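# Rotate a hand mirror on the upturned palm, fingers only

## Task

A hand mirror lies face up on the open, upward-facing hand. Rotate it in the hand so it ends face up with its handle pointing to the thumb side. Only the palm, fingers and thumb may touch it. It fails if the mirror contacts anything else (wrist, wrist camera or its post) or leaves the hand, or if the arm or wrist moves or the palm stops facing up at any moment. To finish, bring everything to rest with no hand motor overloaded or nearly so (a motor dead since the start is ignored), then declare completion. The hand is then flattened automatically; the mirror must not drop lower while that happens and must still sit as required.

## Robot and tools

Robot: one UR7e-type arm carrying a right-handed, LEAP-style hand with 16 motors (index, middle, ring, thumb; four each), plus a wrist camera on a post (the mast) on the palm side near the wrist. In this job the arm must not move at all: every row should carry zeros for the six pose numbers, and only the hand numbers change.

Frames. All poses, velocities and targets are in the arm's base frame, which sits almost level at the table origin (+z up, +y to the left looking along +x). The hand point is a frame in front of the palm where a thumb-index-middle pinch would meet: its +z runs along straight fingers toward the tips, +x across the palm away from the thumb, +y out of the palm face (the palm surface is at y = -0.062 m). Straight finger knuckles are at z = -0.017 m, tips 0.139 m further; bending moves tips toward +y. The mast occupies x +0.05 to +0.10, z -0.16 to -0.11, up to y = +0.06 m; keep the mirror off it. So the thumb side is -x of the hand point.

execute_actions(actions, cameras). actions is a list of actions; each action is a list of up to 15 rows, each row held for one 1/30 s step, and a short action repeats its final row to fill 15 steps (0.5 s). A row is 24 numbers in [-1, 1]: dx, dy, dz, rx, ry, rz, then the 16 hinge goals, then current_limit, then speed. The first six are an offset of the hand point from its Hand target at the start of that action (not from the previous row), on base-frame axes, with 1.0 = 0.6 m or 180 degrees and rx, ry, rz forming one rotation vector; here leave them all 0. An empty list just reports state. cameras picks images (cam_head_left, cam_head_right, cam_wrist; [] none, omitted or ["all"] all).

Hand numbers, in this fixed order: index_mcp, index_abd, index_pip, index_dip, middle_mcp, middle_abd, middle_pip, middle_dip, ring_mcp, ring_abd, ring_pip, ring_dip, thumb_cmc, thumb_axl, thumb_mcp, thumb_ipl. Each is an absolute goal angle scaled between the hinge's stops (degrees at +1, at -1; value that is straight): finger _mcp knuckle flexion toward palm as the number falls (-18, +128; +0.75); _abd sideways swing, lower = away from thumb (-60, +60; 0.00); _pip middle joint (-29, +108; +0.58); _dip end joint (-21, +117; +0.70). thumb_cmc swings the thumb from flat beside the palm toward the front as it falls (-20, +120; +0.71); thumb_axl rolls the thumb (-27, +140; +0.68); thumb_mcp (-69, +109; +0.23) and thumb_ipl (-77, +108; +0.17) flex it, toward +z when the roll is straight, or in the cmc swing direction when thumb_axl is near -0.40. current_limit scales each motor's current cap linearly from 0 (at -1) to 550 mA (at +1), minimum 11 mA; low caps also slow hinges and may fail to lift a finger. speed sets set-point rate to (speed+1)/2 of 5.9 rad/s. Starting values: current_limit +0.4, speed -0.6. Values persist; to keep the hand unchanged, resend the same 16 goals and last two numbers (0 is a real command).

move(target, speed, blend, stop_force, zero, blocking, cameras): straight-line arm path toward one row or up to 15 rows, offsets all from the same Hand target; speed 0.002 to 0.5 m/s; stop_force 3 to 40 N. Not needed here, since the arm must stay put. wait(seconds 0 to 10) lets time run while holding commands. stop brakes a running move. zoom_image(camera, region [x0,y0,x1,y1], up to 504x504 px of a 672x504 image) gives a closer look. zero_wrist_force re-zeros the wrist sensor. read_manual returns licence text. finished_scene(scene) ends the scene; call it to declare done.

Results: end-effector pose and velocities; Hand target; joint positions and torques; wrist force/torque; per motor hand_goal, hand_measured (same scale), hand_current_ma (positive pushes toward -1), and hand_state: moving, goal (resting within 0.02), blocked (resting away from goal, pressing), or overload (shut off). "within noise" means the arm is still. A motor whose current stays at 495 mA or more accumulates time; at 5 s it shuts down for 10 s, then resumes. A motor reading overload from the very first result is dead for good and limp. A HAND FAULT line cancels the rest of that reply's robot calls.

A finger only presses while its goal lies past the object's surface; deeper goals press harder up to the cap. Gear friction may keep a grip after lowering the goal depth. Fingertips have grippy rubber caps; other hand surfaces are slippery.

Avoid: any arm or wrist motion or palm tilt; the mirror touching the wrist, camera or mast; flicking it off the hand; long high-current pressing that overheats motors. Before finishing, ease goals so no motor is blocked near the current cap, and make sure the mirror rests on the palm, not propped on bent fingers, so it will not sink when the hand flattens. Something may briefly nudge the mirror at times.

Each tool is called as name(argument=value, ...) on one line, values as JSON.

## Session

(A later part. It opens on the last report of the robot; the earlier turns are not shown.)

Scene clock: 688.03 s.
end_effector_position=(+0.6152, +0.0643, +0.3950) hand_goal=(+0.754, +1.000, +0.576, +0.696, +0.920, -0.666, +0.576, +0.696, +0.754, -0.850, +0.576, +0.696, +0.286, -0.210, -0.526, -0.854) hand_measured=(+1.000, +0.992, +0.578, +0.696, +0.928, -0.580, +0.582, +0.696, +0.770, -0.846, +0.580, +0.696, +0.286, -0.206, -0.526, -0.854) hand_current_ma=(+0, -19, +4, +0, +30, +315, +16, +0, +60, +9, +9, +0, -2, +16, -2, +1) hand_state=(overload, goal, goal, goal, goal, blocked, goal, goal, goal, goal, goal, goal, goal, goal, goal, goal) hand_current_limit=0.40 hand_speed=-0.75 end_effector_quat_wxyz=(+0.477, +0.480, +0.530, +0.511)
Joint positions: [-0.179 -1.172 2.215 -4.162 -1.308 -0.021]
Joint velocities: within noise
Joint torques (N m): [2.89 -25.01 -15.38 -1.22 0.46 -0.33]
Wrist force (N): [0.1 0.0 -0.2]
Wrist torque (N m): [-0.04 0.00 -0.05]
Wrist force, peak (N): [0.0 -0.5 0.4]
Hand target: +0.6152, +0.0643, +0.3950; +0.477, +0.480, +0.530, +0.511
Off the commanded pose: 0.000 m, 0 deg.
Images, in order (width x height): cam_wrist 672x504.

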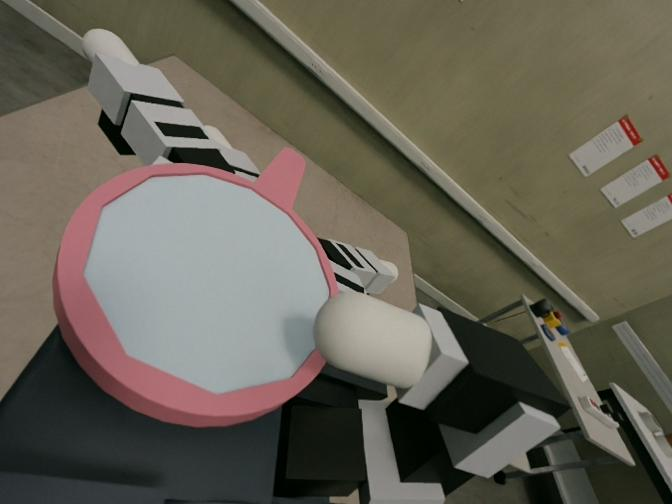

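execute_actions(actions=[[[0,0,0,0,0,0,0.754,1.0,0.576,0.696,0.92,-0.70,0.576,0.696,0.754,-0.99,0.576,0.696,0.2857,-0.210,-0.527,-0.855,0.4,-0.8]],[[0,0,0,0,0,0,0.754,1.0,0.576,0.696,0.92,-0.70,0.576,0.696,0.754,-0.99,0.576,0.696,0.2857,-0.210,-0.527,-0.855,0.4,-0.8]]], cameras=["cam_wrist"])

zoom_image(camera="cam_wrist", region=[40, 80, 380, 450])

Scene clock: 696.70 s.
end_effector_position=(+0.6152, +0.0643, +0.3950) hand_goal=(+0.754, +1.000, +0.576, +0.696, +0.920, -0.700, +0.576, +0.696, +0.754, -0.990, +0.576, +0.696, +0.286, -0.210, -0.526, -0.854) hand_measured=(+1.000, +0.992, +0.578, +0.696, +0.928, -0.582, +0.582, +0.696, +0.770, -0.986, +0.580, +0.696, +0.286, -0.206, -0.526, -0.854) hand_current_ma=(+0, -19, +4, +0, +30, +385, +16, +0, +60, +10, +9, +0, -2, +16, -2, +1) hand_state=(overload, goal, goal, goal, goal, blocked, goal, goal, goal, goal, goal, goal, goal, goal, goal, goal) hand_current_limit=0.40 hand_speed=-0.80 end_effector_quat_wxyz=(+0.477, +0.480, +0.530, +0.511)
Joint positions: [-0.179 -1.172 2.215 -4.162 -1.308 -0.021]
Joint velocities: within noise
Joint torques (N m): [3.83 -25.02 -15.63 -1.33 0.61 -0.41]
Wrist force (N): [0.0 0.2 -0.1]
Wrist torque (N m): [-0.02 0.00 -0.04]
Wrist force, peak (N): [-0.4 0.5 0.0]
Hand target: +0.6152, +0.0643, +0.3950; +0.477, +0.480, +0.530, +0.511
Off the commanded pose: 0.000 m, 0 deg.
Images, in order (width x height): cam_wrist 672x504.

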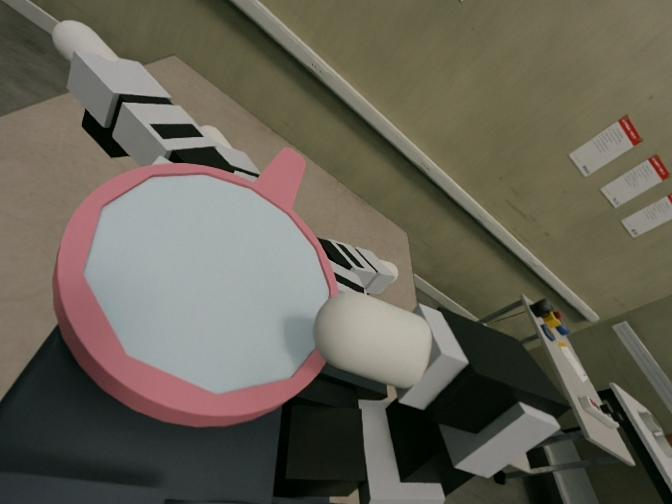

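Scaled by 1.362 from the camera's 672x504 image, which has a finer 960x720 frame.

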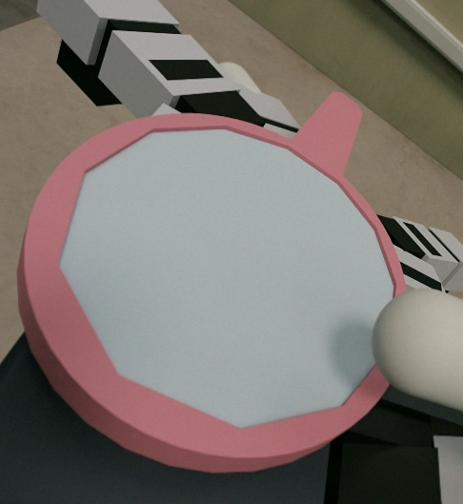

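execute_actions(actions=[[[0,0,0,0,0,0,0.754,1.0,0.576,0.696,0.92,-0.59,0.47,0.1,0.754,-0.99,0.576,0.696,0.2857,-0.210,-0.527,-0.855,0.4,-0.75]],[[0,0,0,0,0,0,0.754,1.0,0.576,0.696,0.92,-0.59,0.47,0.1,0.754,-0.99,0.576,0.696,0.2857,-0.210,-0.527,-0.855,0.4,-0.75]]], cameras=["cam_wrist"])

zoom_image(camera="cam_wrist", region=[40, 80, 380, 450])

Scene clock: 725.57 s.
end_effector_position=(+0.6152, +0.0643, +0.3950) hand_goal=(+0.754, +1.000, +0.576, +0.696, +0.920, -0.590, +0.470, +0.100, +0.754, -0.990, +0.576, +0.696, +0.286, -0.210, -0.526, -0.854) hand_measured=(+1.000, +0.992, +0.578, +0.696, +0.928, -0.572, +0.480, +0.104, +0.770, -0.986, +0.580, +0.696, +0.286, -0.206, -0.526, -0.854) hand_current_ma=(+0, -19, +4, +0, +30, +54, +31, +10, +60, +10, +9, +0, -2, +16, -2, +1) hand_state=(overload, goal, goal, goal, goal, goal, goal, goal, goal, goal, goal, goal, goal, goal, goal, goal) hand_current_limit=0.40 hand_speed=-0.75 end_effector_quat_wxyz=(+0.477, +0.480, +0.530, +0.511)
Joint positions: [-0.179 -1.172 2.215 -4.162 -1.308 -0.021]
Joint velocities: within noise
Joint torques (N m): [3.65 -24.04 -15.96 -1.41 0.89 -0.3]
Wrist force (N): [-0.2 0.1 0.2]
Wrist torque (N m): [-0.07 0.01 -0.07]
Wrist force, peak (N): [0.0 0.7 0.2]
Hand target: +0.6152, +0.0643, +0.3950; +0.477, +0.480, +0.530, +0.511
Off the commanded pose: 0.000 m, 0 deg.
Images, in order (width x height): cam_wrist 672x504.

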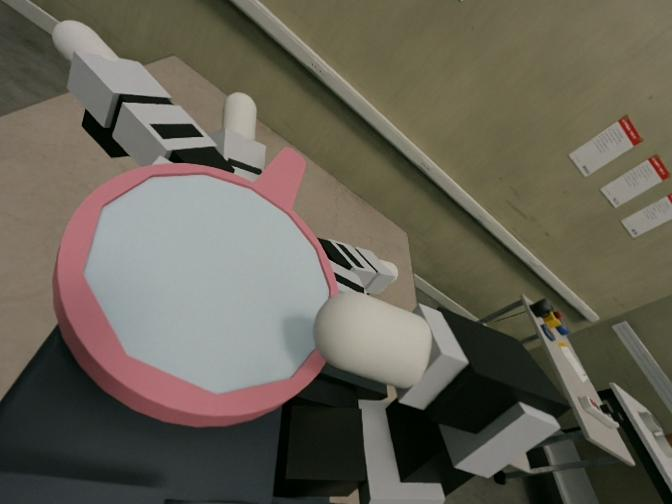

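Scaled by 1.362 from the camera's 672x504 image, which has a finer 960x720 frame.

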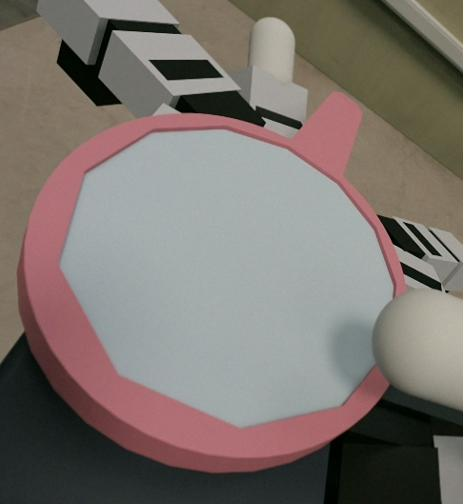

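execute_actions(actions=[[[0,0,0,0,0,0,0.754,1.0,0.576,0.696,0.92,-0.59,0.47,-0.38,0.754,-0.99,0.576,0.696,0.2857,-0.210,-0.527,-0.855,0.4,-0.78]],[[0,0,0,0,0,0,0.754,1.0,0.576,0.696,0.92,-0.59,0.47,-0.38,0.754,-0.99,0.576,0.696,0.2857,-0.210,-0.527,-0.855,0.4,-0.78]]], cameras=["cam_wrist", "cam_head_right"])

zoom_image(camera="cam_wrist", region=[40, 80, 380, 450])

zoom_image(camera="cam_head_right", region=[120, 150, 250, 240])

Scene clock: 734.07 s.
end_effector_position=(+0.6152, +0.0643, +0.3950) hand_goal=(+0.754, +1.000, +0.576, +0.696, +0.920, -0.590, +0.470, -0.380, +0.754, -0.990, +0.576, +0.696, +0.286, -0.210, -0.526, -0.854) hand_measured=(+1.000, +0.992, +0.578, +0.696, +0.926, -0.574, +0.472, -0.374, +0.772, -0.986, +0.580, +0.696, +0.286, -0.206, -0.526, -0.854) hand_current_ma=(+0, -19, +4, +0, +20, +49, +6, +17, +64, +10, +9, +0, -2, +16, -2, +1) hand_state=(overload, goal, goal, goal, goal, goal, goal, goal, goal, goal, goal, goal, goal, goal, goal, goal) hand_current_limit=0.40 hand_speed=-0.78 end_effector_quat_wxyz=(+0.477, +0.480, +0.530, +0.511)
Joint positions: [-0.179 -1.172 2.215 -4.162 -1.308 -0.021]
Joint velocities: within noise
Joint torques (N m): [2.93 -25.05 -15.85 -1.47 1.04 -0.43]
Wrist force (N): [-0.6 0.0 0.1]
Wrist torque (N m): [-0.07 0.07 -0.10]
Wrist force, peak (N): [-0.5 0.2 0.4]
Hand target: +0.6152, +0.0643, +0.3950; +0.477, +0.480, +0.530, +0.511
Off the commanded pose: 0.000 m, 0 deg.
Images, in order (width x height): cam_head_right 672x504, cam_wrist 672x504.

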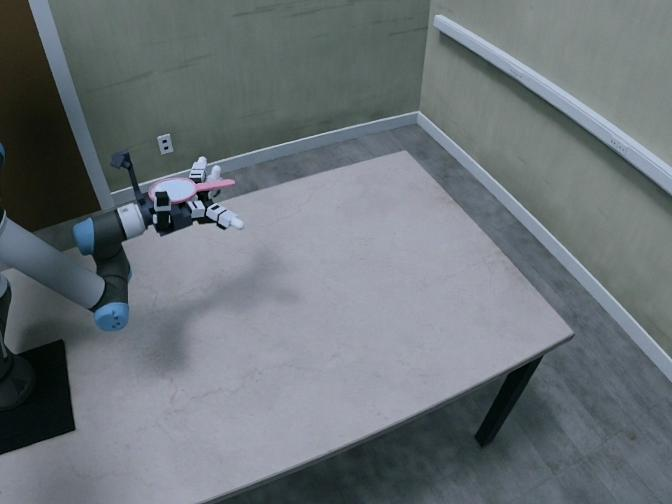

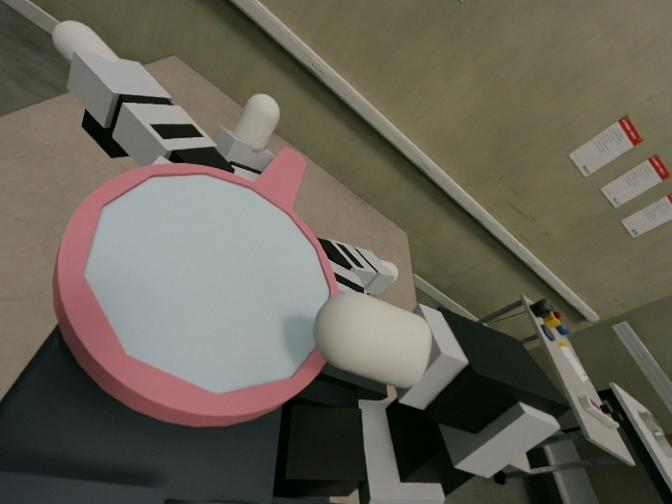

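Scaled by 1.362 from the camera's 672x504 image, which has a finer 960x720 frame.

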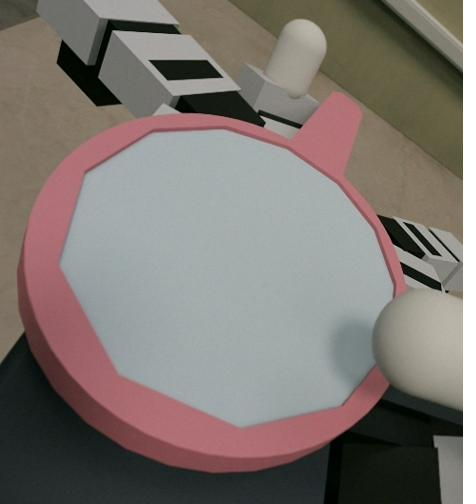

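Scaled by 3.877 from the camera's 672x504 image, which has a finer 960x720 frame.

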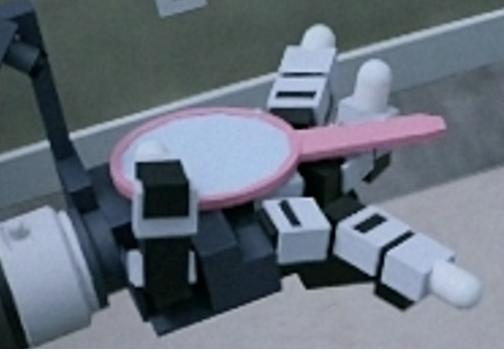

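execute_actions(actions=[[[0,0,0,0,0,0,0.754,1.0,0.576,0.696,0.92,-0.40,0.47,-0.40,0.754,-0.99,0.576,0.696,0.2857,-0.210,-0.527,-0.855,0.4,-0.9]],[[0,0,0,0,0,0,0.754,1.0,0.576,0.696,0.92,-0.40,0.47,-0.40,0.754,-0.99,0.576,0.696,0.2857,-0.210,-0.527,-0.855,0.4,-0.9]]], cameras=["cam_wrist"])

zoom_image(camera="cam_wrist", region=[40, 80, 380, 450])

Scene clock: 741.00 s.
end_effector_position=(+0.6152, +0.0643, +0.3950) hand_goal=(+0.754, +1.000, +0.576, +0.696, +0.920, -0.400, +0.470, -0.400, +0.754, -0.990, +0.576, +0.696, +0.286, -0.210, -0.526, -0.854) hand_measured=(+1.000, +0.992, +0.578, +0.696, +0.928, -0.402, +0.472, -0.396, +0.772, -0.986, +0.580, +0.696, +0.286, -0.206, -0.526, -0.854) hand_current_ma=(+0, -19, +4, +0, +27, -6, +5, +9, +65, +10, +9, +0, -2, +16, -2, +1) hand_state=(overload, goal, goal, goal, goal, goal, goal, goal, goal, goal, goal, goal, goal, goal, goal, goal) hand_current_limit=0.40 hand_speed=-0.90 end_effector_quat_wxyz=(+0.477, +0.480, +0.530, +0.511)
Joint positions: [-0.179 -1.172 2.215 -4.162 -1.308 -0.021]
Joint velocities: within noise
Joint torques (N m): [2.8 -25.75 -16 -1.54 1.19 -0.27]
Wrist force (N): [0.0 0.2 -0.2]
Wrist torque (N m): [0.00 0.00 -0.05]
Wrist force, peak (N): [-0.3 0.1 -0.7]
Hand target: +0.6152, +0.0643, +0.3950; +0.477, +0.480, +0.530, +0.511
Off the commanded pose: 0.000 m, 0 deg.
Images, in order (width x height): cam_wrist 672x504.

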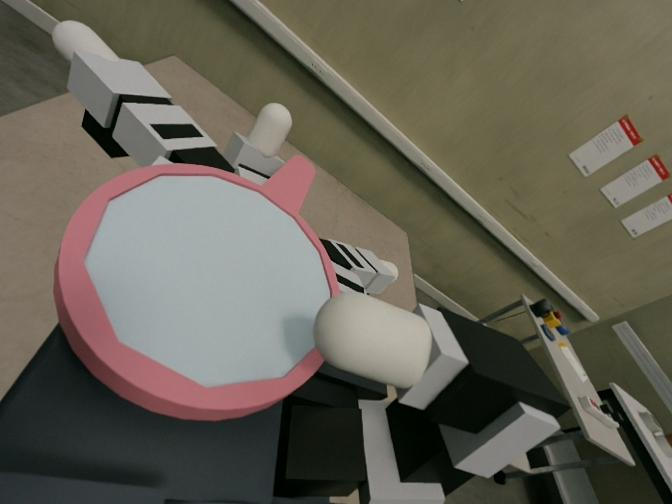

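Scaled by 1.362 from the camera's 672x504 image, which has a finer 960x720 frame.

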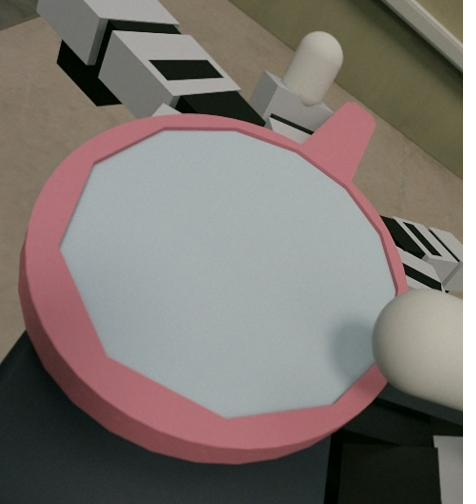

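execute_actions(actions=[[[0,0,0,0,0,0,0.754,1.0,0.576,0.696,0.92,-0.20,0.47,-0.42,0.754,-0.99,0.576,0.696,0.2857,-0.210,-0.527,-0.855,0.4,-0.9]],[[0,0,0,0,0,0,0.754,1.0,0.576,0.696,0.92,-0.20,0.47,-0.42,0.754,-0.99,0.576,0.696,0.2857,-0.210,-0.527,-0.855,0.4,-0.9]]], cameras=["cam_wrist"])

zoom_image(camera="cam_wrist", region=[40, 80, 380, 450])

Scene clock: 746.23 s.
end_effector_position=(+0.6152, +0.0643, +0.3950) hand_goal=(+0.754, +1.000, +0.576, +0.696, +0.920, -0.200, +0.470, -0.420, +0.754, -0.990, +0.576, +0.696, +0.286, -0.210, -0.526, -0.854) hand_measured=(+1.000, +0.992, +0.578, +0.696, +0.928, -0.204, +0.472, -0.416, +0.772, -0.986, +0.580, +0.696, +0.286, -0.206, -0.526, -0.854) hand_current_ma=(+0, -19, +4, +0, +29, -7, +5, +9, +65, +10, +9, +0, -2, +16, -2, +1) hand_state=(overload, goal, goal, goal, goal, goal, goal, goal, goal, goal, goal, goal, goal, goal, goal, goal) hand_current_limit=0.40 hand_speed=-0.90 end_effector_quat_wxyz=(+0.477, +0.480, +0.530, +0.511)
Joint positions: [-0.179 -1.172 2.215 -4.162 -1.308 -0.021]
Joint velocities: within noise
Joint torques (N m): [3.39 -25.13 -16.32 -1.67 1.25 -0.33]
Wrist force (N): [-0.2 0.0 -0.1]
Wrist torque (N m): [-0.05 0.03 -0.05]
Wrist force, peak (N): [-0.5 0.7 0.2]
Hand target: +0.6152, +0.0643, +0.3950; +0.477, +0.480, +0.530, +0.511
Off the commanded pose: 0.000 m, 0 deg.
Images, in order (width x height): cam_wrist 672x504.

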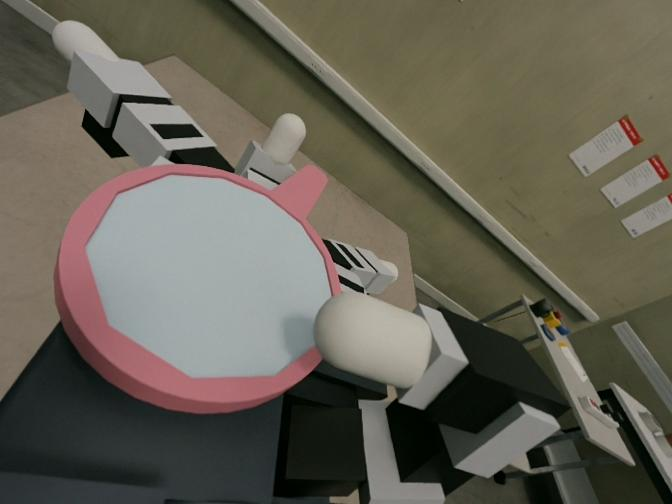

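Scaled by 1.362 from the camera's 672x504 image, which has a finer 960x720 frame.

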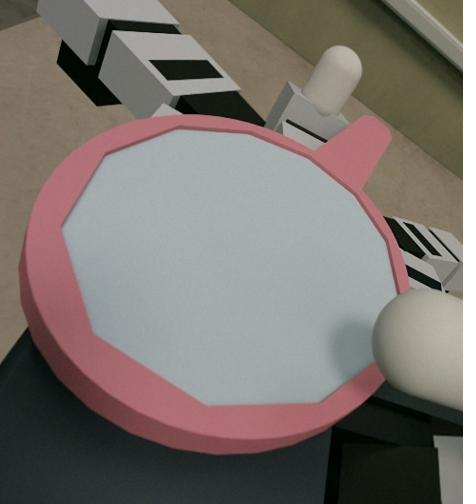

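execute_actions(actions=[[[0,0,0,0,0,0,0.754,1.0,0.576,0.696,0.92,0.05,0.47,-0.44,0.754,-0.99,0.576,0.696,0.2857,-0.210,-0.527,-0.855,0.4,-0.88]],[[0,0,0,0,0,0,0.754,1.0,0.576,0.696,0.92,0.05,0.47,-0.44,0.754,-0.99,0.576,0.696,0.2857,-0.210,-0.527,-0.855,0.4,-0.88]]], cameras=["cam_wrist"])

zoom_image(camera="cam_wrist", region=[40, 80, 380, 450])

Scene clock: 752.33 s.
end_effector_position=(+0.6152, +0.0643, +0.3950) hand_goal=(+0.754, +1.000, +0.576, +0.696, +0.920, +0.050, +0.470, -0.440, +0.754, -0.990, +0.576, +0.696, +0.286, -0.210, -0.526, -0.854) hand_measured=(+1.000, +0.992, +0.578, +0.696, +0.928, +0.046, +0.472, -0.436, +0.772, -0.986, +0.580, +0.696, +0.286, -0.206, -0.526, -0.854) hand_current_ma=(+0, -19, +4, +0, +29, -9, +5, +9, +65, +10, +9, +0, -2, +16, -2, +1) hand_state=(overload, goal, goal, goal, goal, goal, goal, goal, goal, goal, goal, goal, goal, goal, goal, goal) hand_current_limit=0.40 hand_speed=-0.88 end_effector_quat_wxyz=(+0.477, +0.480, +0.530, +0.511)
Joint positions: [-0.179 -1.172 2.215 -4.162 -1.308 -0.021]
Joint velocities: within noise
Joint torques (N m): [2.59 -24.1 -16.41 -1.74 1.14 -0.27]
Wrist force (N): [-0.3 -0.3 0.0]
Wrist torque (N m): [-0.09 0.05 -0.06]
Wrist force, peak (N): [-0.2 0.4 0.4]
Hand target: +0.6152, +0.0643, +0.3950; +0.477, +0.480, +0.530, +0.511
Off the commanded pose: 0.000 m, 0 deg.
Images, in order (width x height): cam_wrist 672x504.

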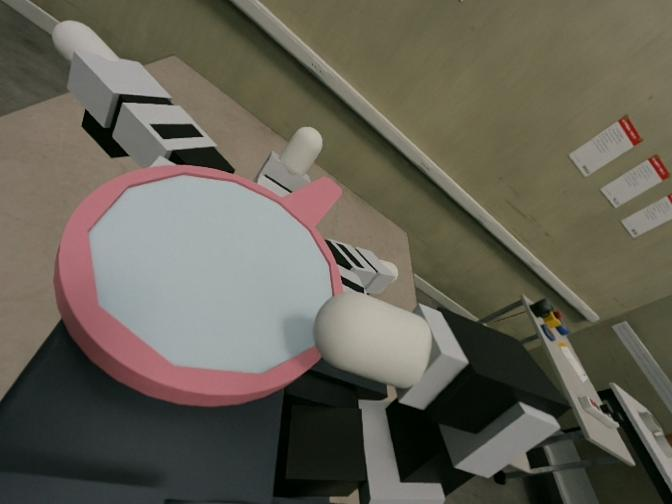

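Scaled by 1.362 from the camera's 672x504 image, which has a finer 960x720 frame.

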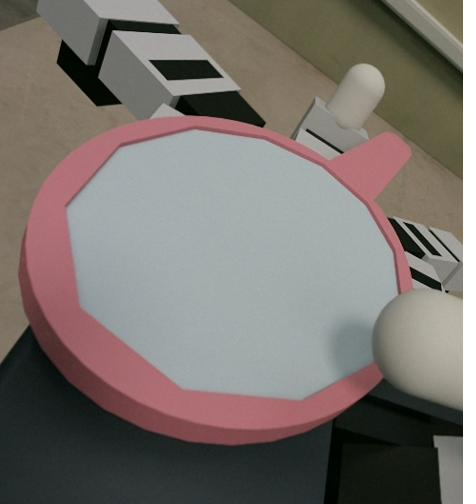

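execute_actions(actions=[[[0,0,0,0,0,0,0.754,1.0,0.576,0.696,0.92,0.30,0.47,-0.46,0.754,-0.99,0.576,0.696,0.2857,-0.210,-0.527,-0.855,0.4,-0.88]],[[0,0,0,0,0,0,0.754,1.0,0.576,0.696,0.92,0.30,0.47,-0.46,0.754,-0.99,0.576,0.696,0.2857,-0.210,-0.527,-0.855,0.4,-0.88]]], cameras=["cam_wrist"])

zoom_image(camera="cam_wrist", region=[40, 80, 380, 450])

Scene clock: 757.90 s.
end_effector_position=(+0.6152, +0.0643, +0.3950) hand_goal=(+0.754, +1.000, +0.576, +0.696, +0.920, +0.300, +0.470, -0.460, +0.754, -0.990, +0.576, +0.696, +0.286, -0.210, -0.526, -0.854) hand_measured=(+1.000, +0.992, +0.578, +0.696, +0.928, +0.296, +0.472, -0.456, +0.772, -0.986, +0.580, +0.696, +0.286, -0.206, -0.526, -0.854) hand_current_ma=(+0, -19, +4, +0, +29, -11, +5, +9, +65, +10, +9, +0, -2, +16, -2, +1) hand_state=(overload, goal, goal, goal, goal, goal, goal, goal, goal, goal, goal, goal, goal, goal, goal, goal) hand_current_limit=0.40 hand_speed=-0.88 end_effector_quat_wxyz=(+0.477, +0.480, +0.530, +0.511)
Joint positions: [-0.179 -1.172 2.215 -4.162 -1.308 -0.021]
Joint velocities: within noise
Joint torques (N m): [3.33 -24.97 -16.42 -1.84 1.34 -0.3]
Wrist force (N): [-0.2 -0.1 -0.3]
Wrist torque (N m): [-0.05 0.04 -0.05]
Wrist force, peak (N): [-0.7 0.0 -0.2]
Hand target: +0.6152, +0.0643, +0.3950; +0.477, +0.480, +0.530, +0.511
Off the commanded pose: 0.000 m, 0 deg.
Images, in order (width x height): cam_wrist 672x504.

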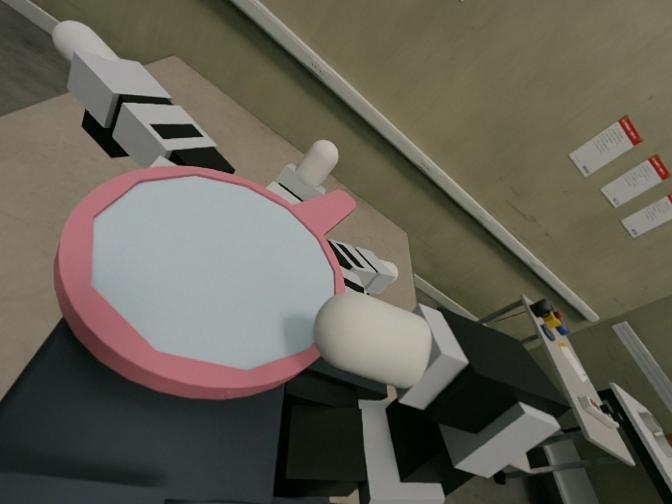

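Scaled by 1.362 from the camera's 672x504 image, which has a finer 960x720 frame.

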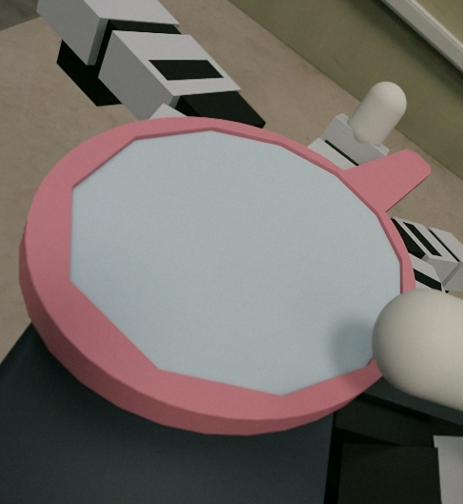

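execute_actions(actions=[[[0,0,0,0,0,0,0.754,1.0,0.576,0.696,0.92,0.52,0.47,-0.48,0.754,-0.99,0.576,0.696,0.2857,-0.210,-0.527,-0.855,0.4,-0.9]],[[0,0,0,0,0,0,0.754,1.0,0.576,0.696,0.92,0.52,0.47,-0.48,0.754,-0.99,0.576,0.696,0.2857,-0.210,-0.527,-0.855,0.4,-0.9]]], cameras=["cam_wrist", "cam_head_right"])

zoom_image(camera="cam_wrist", region=[40, 80, 380, 450])

zoom_image(camera="cam_head_right", region=[120, 150, 250, 240])

Scene clock: 765.63 s.
end_effector_position=(+0.6152, +0.0643, +0.3950) hand_goal=(+0.754, +1.000, +0.576, +0.696, +0.920, +0.520, +0.470, -0.480, +0.754, -0.990, +0.576, +0.696, +0.286, -0.210, -0.526, -0.854) hand_measured=(+1.000, +0.992, +0.578, +0.696, +0.928, +0.514, +0.472, -0.476, +0.772, -0.986, +0.580, +0.696, +0.286, -0.206, -0.526, -0.854) hand_current_ma=(+0, -19, +4, +0, +29, -13, +5, +8, +65, +10, +9, +0, -2, +16, -2, +1) hand_state=(overload, goal, goal, goal, goal, goal, goal, goal, goal, goal, goal, goal, goal, goal, goal, goal) hand_current_limit=0.40 hand_speed=-0.90 end_effector_quat_wxyz=(+0.477, +0.480, +0.530, +0.511)
Joint positions: [-0.179 -1.172 2.215 -4.162 -1.308 -0.021]
Joint velocities: within noise
Joint torques (N m): [4 -25.1 -16.04 -1.77 1.41 -0.46]
Wrist force (N): [0.1 -0.2 -0.1]
Wrist torque (N m): [-0.07 0.00 -0.02]
Wrist force, peak (N): [-0.6 -0.2 0.1]
Hand target: +0.6152, +0.0643, +0.3950; +0.477, +0.480, +0.530, +0.511
Off the commanded pose: 0.000 m, 0 deg.
Images, in order (width x height): cam_head_right 672x504, cam_wrist 672x504.

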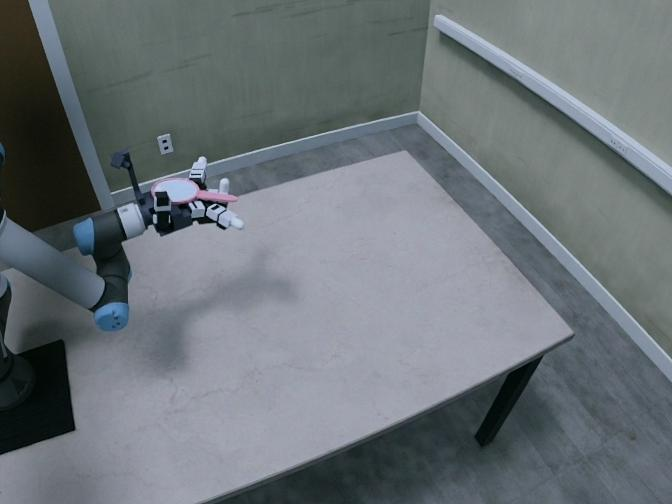

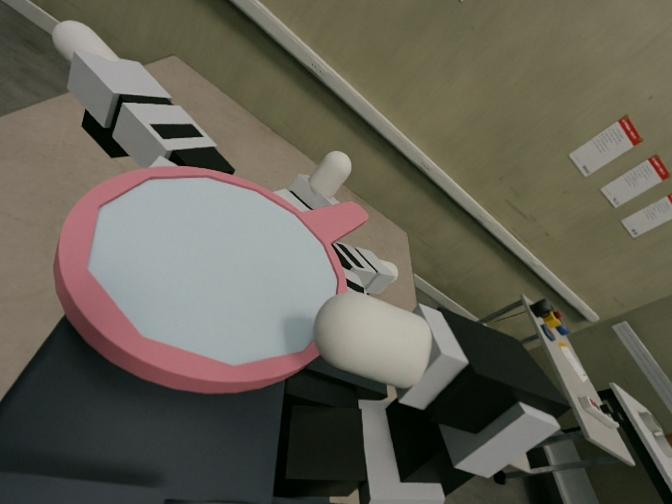

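Scaled by 1.362 from the camera's 672x504 image, which has a finer 960x720 frame.

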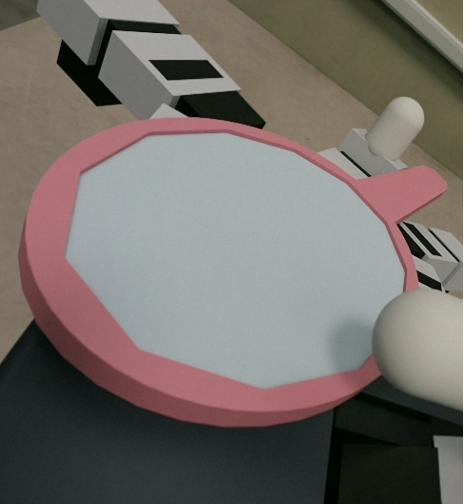

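Scaled by 3.877 from the camera's 672x504 image, which has a finer 960x720 frame.

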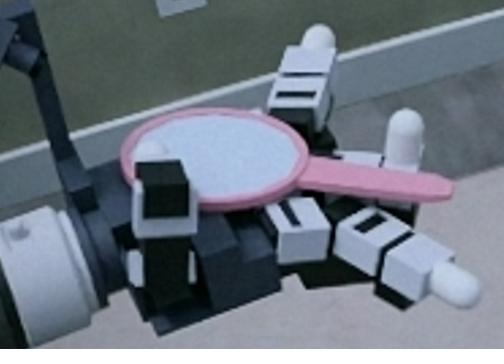

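execute_actions(actions=[[[0,0,0,0,0,0,0.754,1.0,0.576,0.696,0.92,0.72,0.47,-0.50,0.754,-0.99,0.576,0.696,0.2857,-0.210,-0.527,-0.855,0.4,-0.9]],[[0,0,0,0,0,0,0.754,1.0,0.576,0.696,0.92,0.72,0.47,-0.50,0.754,-0.99,0.576,0.696,0.2857,-0.210,-0.527,-0.855,0.4,-0.9]]], cameras=["cam_wrist"])

zoom_image(camera="cam_wrist", region=[40, 80, 380, 450])

Scene clock: 772.43 s.
end_effector_position=(+0.6152, +0.0643, +0.3950) hand_goal=(+0.754, +1.000, +0.576, +0.696, +0.920, +0.720, +0.470, -0.500, +0.754, -0.990, +0.576, +0.696, +0.286, -0.210, -0.526, -0.854) hand_measured=(+1.000, +0.992, +0.578, +0.696, +0.928, +0.682, +0.470, -0.498, +0.772, -0.986, +0.580, +0.696, +0.286, -0.206, -0.526, -0.854) hand_current_ma=(+0, -19, +4, +0, +29, -123, +2, +8, +65, +10, +9, +0, -2, +16, -2, +1) hand_state=(overload, goal, goal, goal, goal, blocked, goal, goal, goal, goal, goal, goal, goal, goal, goal, goal) hand_current_limit=0.40 hand_speed=-0.90 end_effector_quat_wxyz=(+0.477, +0.480, +0.530, +0.511)
Joint positions: [-0.179 -1.172 2.215 -4.162 -1.308 -0.021]
Joint velocities: within noise
Joint torques (N m): [3.52 -25.16 -15.73 -1.7 1.5 -0.45]
Wrist force (N): [0.0 0.1 -0.2]
Wrist torque (N m): [-0.03 0.01 -0.02]
Wrist force, peak (N): [-0.5 0.0 0.4]
Hand target: +0.6152, +0.0643, +0.3950; +0.477, +0.480, +0.530, +0.511
Off the commanded pose: 0.000 m, 0 deg.
Images, in order (width x height): cam_wrist 672x504.

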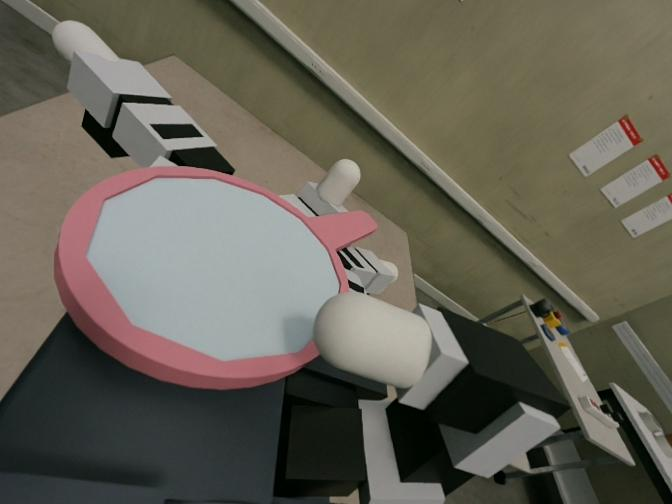

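Scaled by 1.362 from the camera's 672x504 image, which has a finer 960x720 frame.

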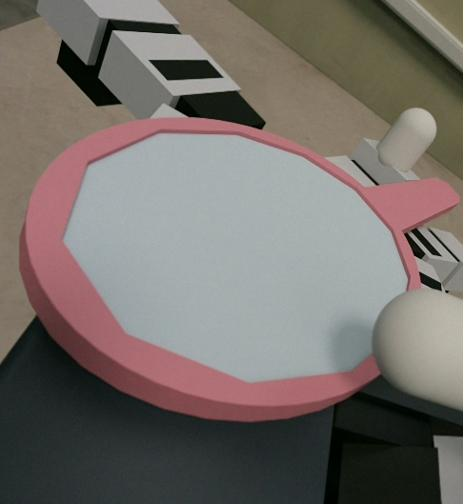

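execute_actions(actions=[[[0,0,0,0,0,0,0.754,1.0,0.576,0.696,0.92,0.45,0.47,-0.40,0.754,-0.99,0.576,0.696,0.2857,-0.210,-0.527,-0.855,0.4,-0.85]],[[0,0,0,0,0,0,0.754,1.0,0.576,0.696,0.92,0.30,0.50,0.20,0.754,-0.99,0.576,0.696,0.2857,-0.210,-0.527,-0.855,0.4,-0.7]],[[0,0,0,0,0,0,0.754,1.0,0.576,0.696,0.92,0.0,0.576,0.696,0.754,-0.99,0.576,0.696,0.2857,-0.210,-0.527,-0.855,0.4,-0.7]],[[0,0,0,0,0,0,0.754,1.0,0.576,0.696,0.92,-0.35,0.576,0.696,0.754,-0.99,0.576,0.696,0.2857,-0.210,-0.527,-0.855,0.4,-0.7]]], cameras=["cam_wrist", "cam_head_right"])

zoom_image(camera="cam_wrist", region=[40, 80, 420, 450])

zoom_image(camera="cam_head_right", region=[120, 150, 250, 240])

Scene clock: 888.23 s.
end_effector_position=(+0.6152, +0.0643, +0.3950) hand_goal=(+0.754, +1.000, +0.576, +0.696, +0.920, -0.350, +0.576, +0.696, +0.754, -0.990, +0.576, +0.696, +0.286, -0.210, -0.526, -0.854) hand_measured=(+1.000, +0.992, +0.578, +0.696, +0.928, -0.346, +0.576, +0.694, +0.772, -0.986, +0.580, +0.696, +0.286, -0.206, -0.526, -0.854) hand_current_ma=(+0, -19, +4, +0, +30, +9, +1, -5, +65, +10, +9, +0, -2, +16, -2, +1) hand_state=(overload, goal, goal, goal, goal, goal, goal, goal, goal, goal, goal, goal, goal, goal, goal, goal) hand_current_limit=0.40 hand_speed=-0.70 end_effector_quat_wxyz=(+0.477, +0.480, +0.530, +0.511)
Joint positions: [-0.179 -1.172 2.215 -4.162 -1.308 -0.021]
Joint velocities: within noise
Joint torques (N m): [2.45 -26.1 -15.75 -2.53 2.54 0.31]
Wrist force (N): [-0.2 -0.1 -0.1]
Wrist torque (N m): [-0.07 0.03 -0.06]
Wrist force, peak (N): [-0.5 0.3 -0.5]
Hand target: +0.6152, +0.0643, +0.3950; +0.477, +0.480, +0.530, +0.511
Off the commanded pose: 0.000 m, 0 deg.
Images, in order (width x height): cam_head_right 672x504, cam_wrist 672x504.

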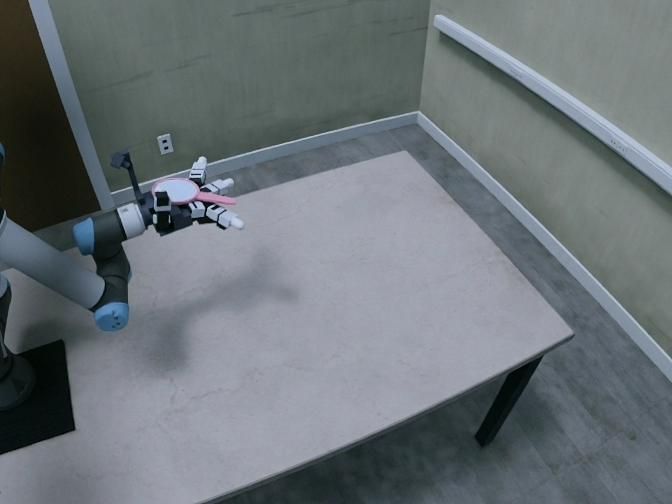

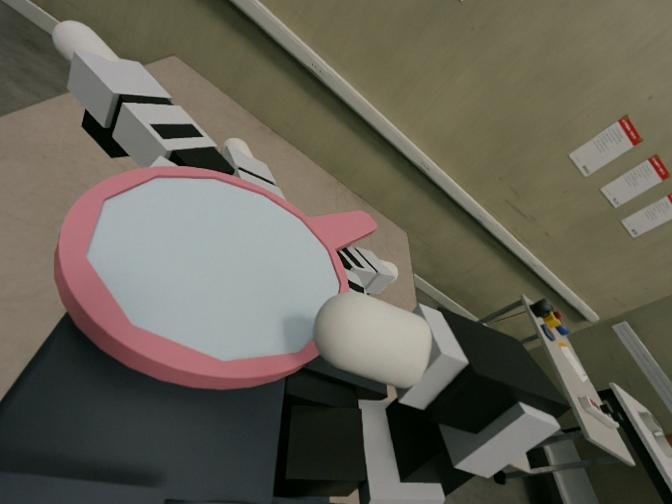

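Scaled by 1.326 from the camera's 672x504 image, which has a finer 960x720 frame.

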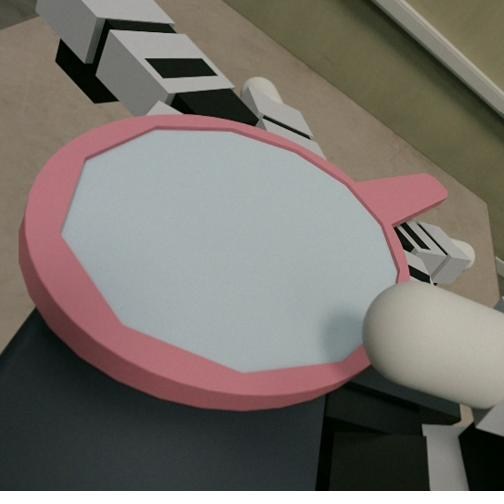

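Scaled by 3.877 from the camera's 672x504 image, which has a finer 960x720 frame.

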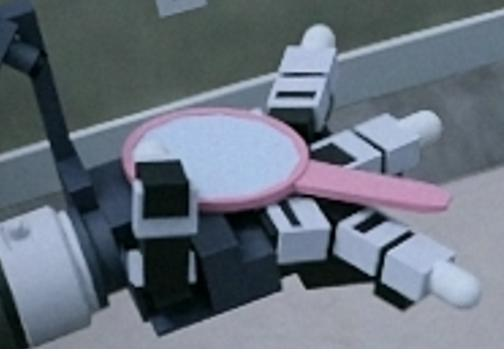

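execute_actions(actions=[[[0,0,0,0,0,0,0.754,-0.22,0.576,0.696,0.92,-0.35,0.576,0.696,0.754,-0.99,0.576,0.696,0.2857,-0.210,-0.527,-0.855,0.4,-0.7]],[[0,0,0,0,0,0,0.754,-0.22,0.576,0.696,0.92,-0.35,0.576,0.696,0.754,-0.99,0.576,0.696,0.2857,-0.210,-0.527,-0.855,0.4,-0.7]],[[0,0,0,0,0,0,0.754,-0.22,0.576,0.696,0.92,-0.35,0.576,0.696,0.754,-0.99,0.576,0.696,0.2857,-0.210,-0.527,-0.855,0.4,-0.7]]], cameras=["cam_wrist", "cam_head_right"])

zoom_image(camera="cam_wrist", region=[40, 80, 420, 450])

zoom_image(camera="cam_head_right", region=[120, 150, 250, 240])

Scene clock: 899.03 s.
end_effector_position=(+0.6152, +0.0643, +0.3950) hand_goal=(+0.754, -0.220, +0.576, +0.696, +0.920, -0.350, +0.576, +0.696, +0.754, -0.990, +0.576, +0.696, +0.286, -0.210, -0.526, -0.854) hand_measured=(+1.000, -0.216, +0.578, +0.696, +0.928, -0.346, +0.576, +0.694, +0.772, -0.986, +0.580, +0.696, +0.286, -0.206, -0.526, -0.854) hand_current_ma=(+0, +11, +4, +0, +30, +9, +1, -5, +65, +10, +9, +0, -2, +16, -2, +1) hand_state=(overload, goal, goal, goal, goal, goal, goal, goal, goal, goal, goal, goal, goal, goal, goal, goal) hand_current_limit=0.40 hand_speed=-0.70 end_effector_quat_wxyz=(+0.477, +0.480, +0.530, +0.511)
Joint positions: [-0.179 -1.172 2.215 -4.162 -1.308 -0.021]
Joint velocities: within noise
Joint torques (N m): [2.59 -26.62 -16.68 -2.63 2.46 0.28]
Wrist force (N): [-0.2 -0.2 0.3]
Wrist torque (N m): [-0.09 0.02 -0.10]
Wrist force, peak (N): [-0.7 -0.1 0.2]
Hand target: +0.6152, +0.0643, +0.3950; +0.477, +0.480, +0.530, +0.511
Off the commanded pose: 0.000 m, 0 deg.
Images, in order (width x height): cam_head_right 672x504, cam_wrist 672x504.

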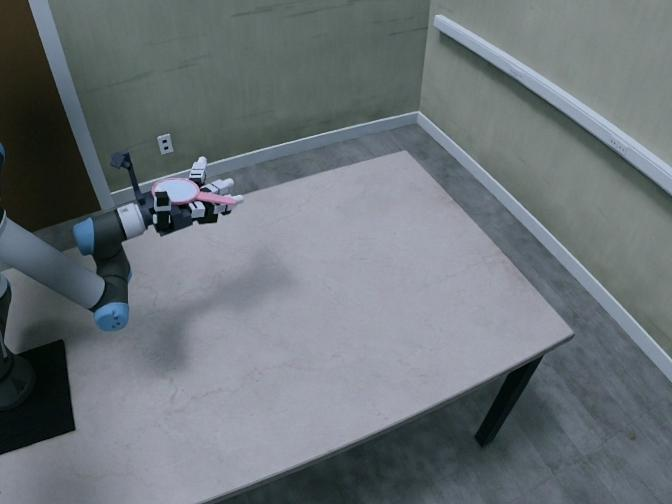

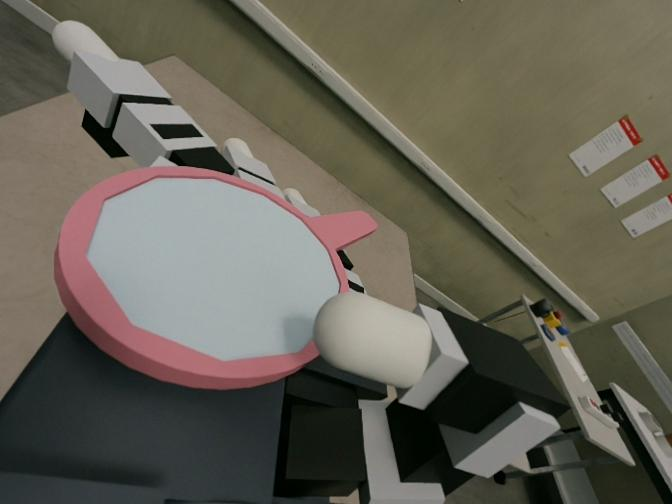

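Scaled by 1.326 from the camera's 672x504 image, which has a finer 960x720 frame.

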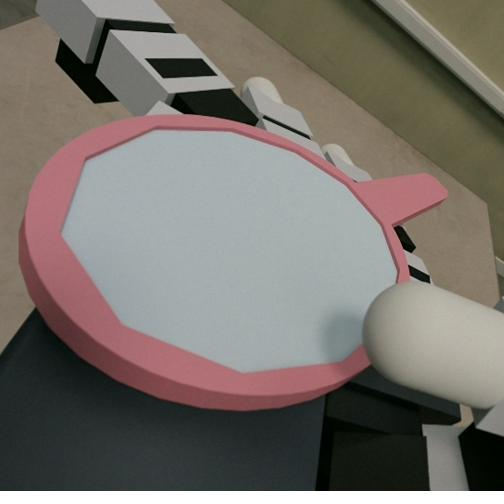

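Scaled by 3.877 from the camera's 672x504 image, which has a finer 960x720 frame.

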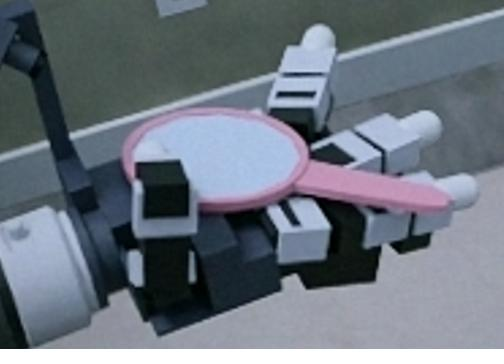

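execute_actions(actions=[[[0,0,0,0,0,0,0.754,-0.22,0.25,-0.10,0.92,-0.35,0.576,0.696,0.754,-0.99,0.576,0.696,0.2857,-0.210,-0.527,-0.855,0.4,-0.7]],[[0,0,0,0,0,0,0.754,-0.22,0.25,-0.10,0.92,-0.35,0.576,0.696,0.754,-0.99,0.576,0.696,0.2857,-0.210,-0.527,-0.855,0.4,-0.7]],[[0,0,0,0,0,0,0.754,-0.22,0.197,-0.38,0.92,-0.35,0.576,0.696,0.754,-0.99,0.576,0.696,0.2857,-0.210,-0.527,-0.855,0.4,-0.75]]], cameras=["cam_wrist", "cam_head_right"])

zoom_image(camera="cam_wrist", region=[40, 80, 420, 450])

zoom_image(camera="cam_head_right", region=[120, 150, 250, 240])

Scene clock: 911.47 s.
end_effector_position=(+0.6152, +0.0643, +0.3950) hand_goal=(+0.754, -0.220, +0.198, -0.380, +0.920, -0.350, +0.576, +0.696, +0.754, -0.990, +0.576, +0.696, +0.286, -0.210, -0.526, -0.854) hand_measured=(+1.000, -0.216, +0.208, -0.378, +0.928, -0.346, +0.576, +0.694, +0.772, -0.986, +0.580, +0.696, +0.286, -0.206, -0.526, -0.854) hand_current_ma=(+0, +11, +31, +7, +30, +9, +1, -5, +65, +10, +9, +0, -2, +16, -2, +1) hand_state=(overload, goal, goal, goal, goal, goal, goal, goal, goal, goal, goal, goal, goal, goal, goal, goal) hand_current_limit=0.40 hand_speed=-0.75 end_effector_quat_wxyz=(+0.477, +0.480, +0.530, +0.511)
Joint positions: [-0.179 -1.172 2.215 -4.162 -1.308 -0.021]
Joint velocities: within noise
Joint torques (N m): [3.19 -26.16 -16.57 -2.68 2.46 0.4]
Wrist force (N): [-0.4 -0.1 0.3]
Wrist torque (N m): [-0.09 0.04 -0.11]
Wrist force, peak (N): [-0.8 -0.1 0.1]
Hand target: +0.6152, +0.0643, +0.3950; +0.477, +0.480, +0.530, +0.511
Off the commanded pose: 0.000 m, 0 deg.
Images, in order (width x height): cam_head_right 672x504, cam_wrist 672x504.

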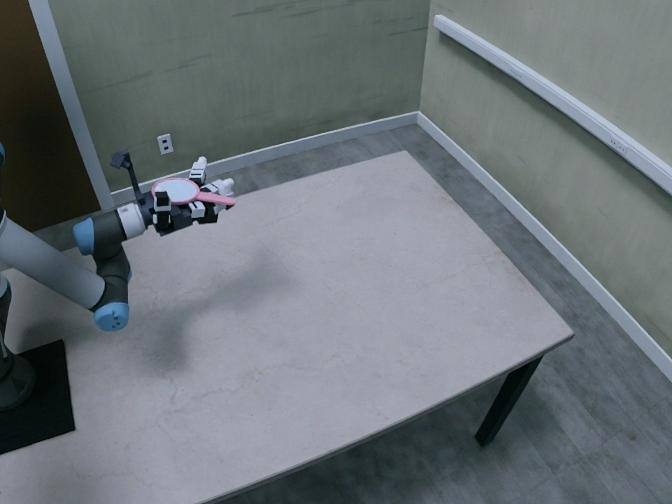

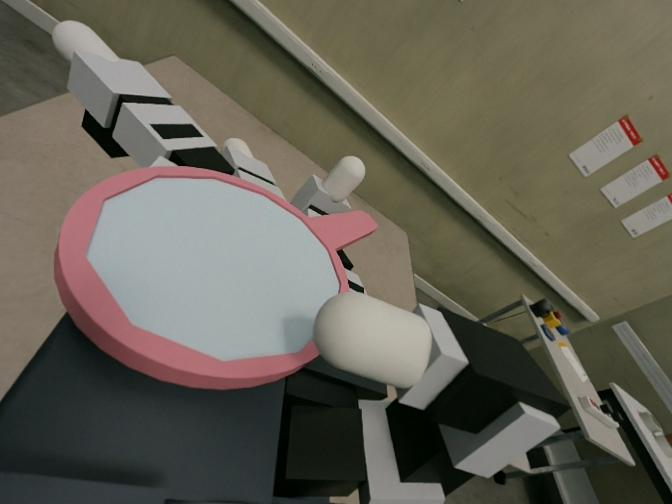

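Scaled by 1.326 from the camera's 672x504 image, which has a finer 960x720 frame.

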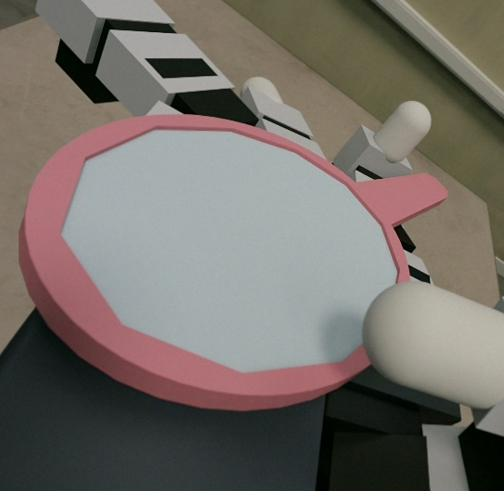

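Scaled by 3.877 from the camera's 672x504 image, which has a finer 960x720 frame.

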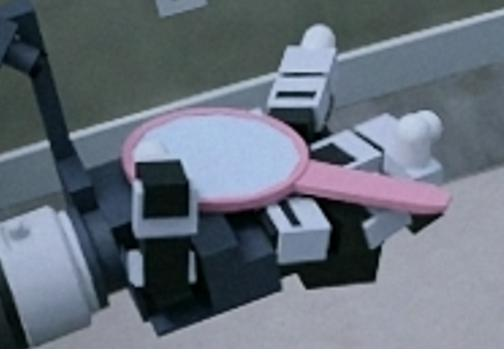

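execute_actions(actions=[[[0,0,0,0,0,0,0.754,-0.22,0.197,-0.78,0.92,-0.35,0.576,0.696,0.754,-0.99,0.576,0.696,0.2857,-0.210,-0.527,-0.855,0.4,-0.82]],[[0,0,0,0,0,0,0.754,-0.22,0.197,-0.78,0.92,-0.35,0.576,0.696,0.754,-0.99,0.576,0.696,0.2857,-0.210,-0.527,-0.855,0.4,-0.82]]], cameras=["cam_wrist"])

zoom_image(camera="cam_wrist", region=[40, 80, 420, 450])

Scene clock: 966.63 s.
end_effector_position=(+0.6152, +0.0643, +0.3950) hand_goal=(+0.754, -0.220, +0.198, -0.780, +0.920, -0.350, +0.576, +0.696, +0.754, -0.990, +0.576, +0.696, +0.286, -0.210, -0.526, -0.854) hand_measured=(+1.000, -0.216, +0.208, -0.778, +0.928, -0.346, +0.576, +0.694, +0.772, -0.986, +0.580, +0.696, +0.286, -0.206, -0.526, -0.854) hand_current_ma=(+0, +9, +30, +6, +30, +9, +1, -5, +65, +10, +9, +0, -2, +16, -2, +1) hand_state=(overload, goal, goal, goal, goal, goal, goal, goal, goal, goal, goal, goal, goal, goal, goal, goal) hand_current_limit=0.40 hand_speed=-0.82 end_effector_quat_wxyz=(+0.477, +0.480, +0.530, +0.511)
Joint positions: [-0.179 -1.172 2.215 -4.162 -1.308 -0.021]
Joint velocities: within noise
Joint torques (N m): [2.46 -26.39 -16.68 -3.09 2.77 0.46]
Wrist force (N): [0.2 0.2 0.0]
Wrist torque (N m): [-0.03 -0.03 -0.05]
Wrist force, peak (N): [-0.7 0.2 0.3]
Hand target: +0.6152, +0.0643, +0.3950; +0.477, +0.480, +0.530, +0.511
Off the commanded pose: 0.000 m, 0 deg.
Images, in order (width x height): cam_wrist 672x504.

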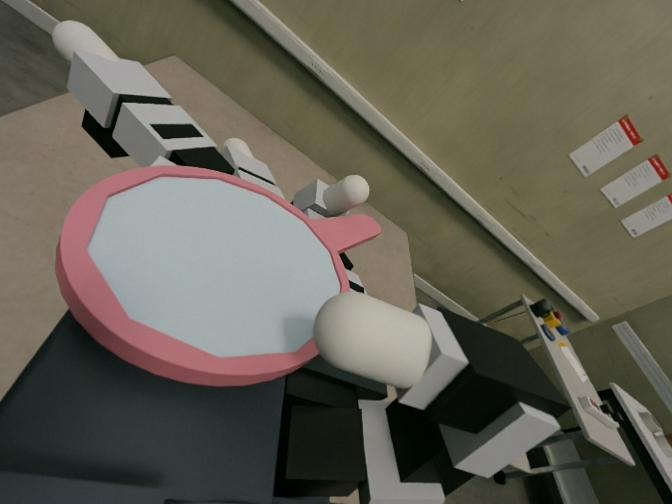

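Scaled by 1.326 from the camera's 672x504 image, which has a finer 960x720 frame.

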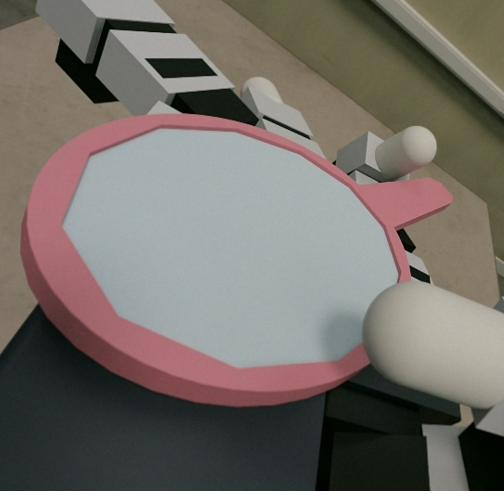

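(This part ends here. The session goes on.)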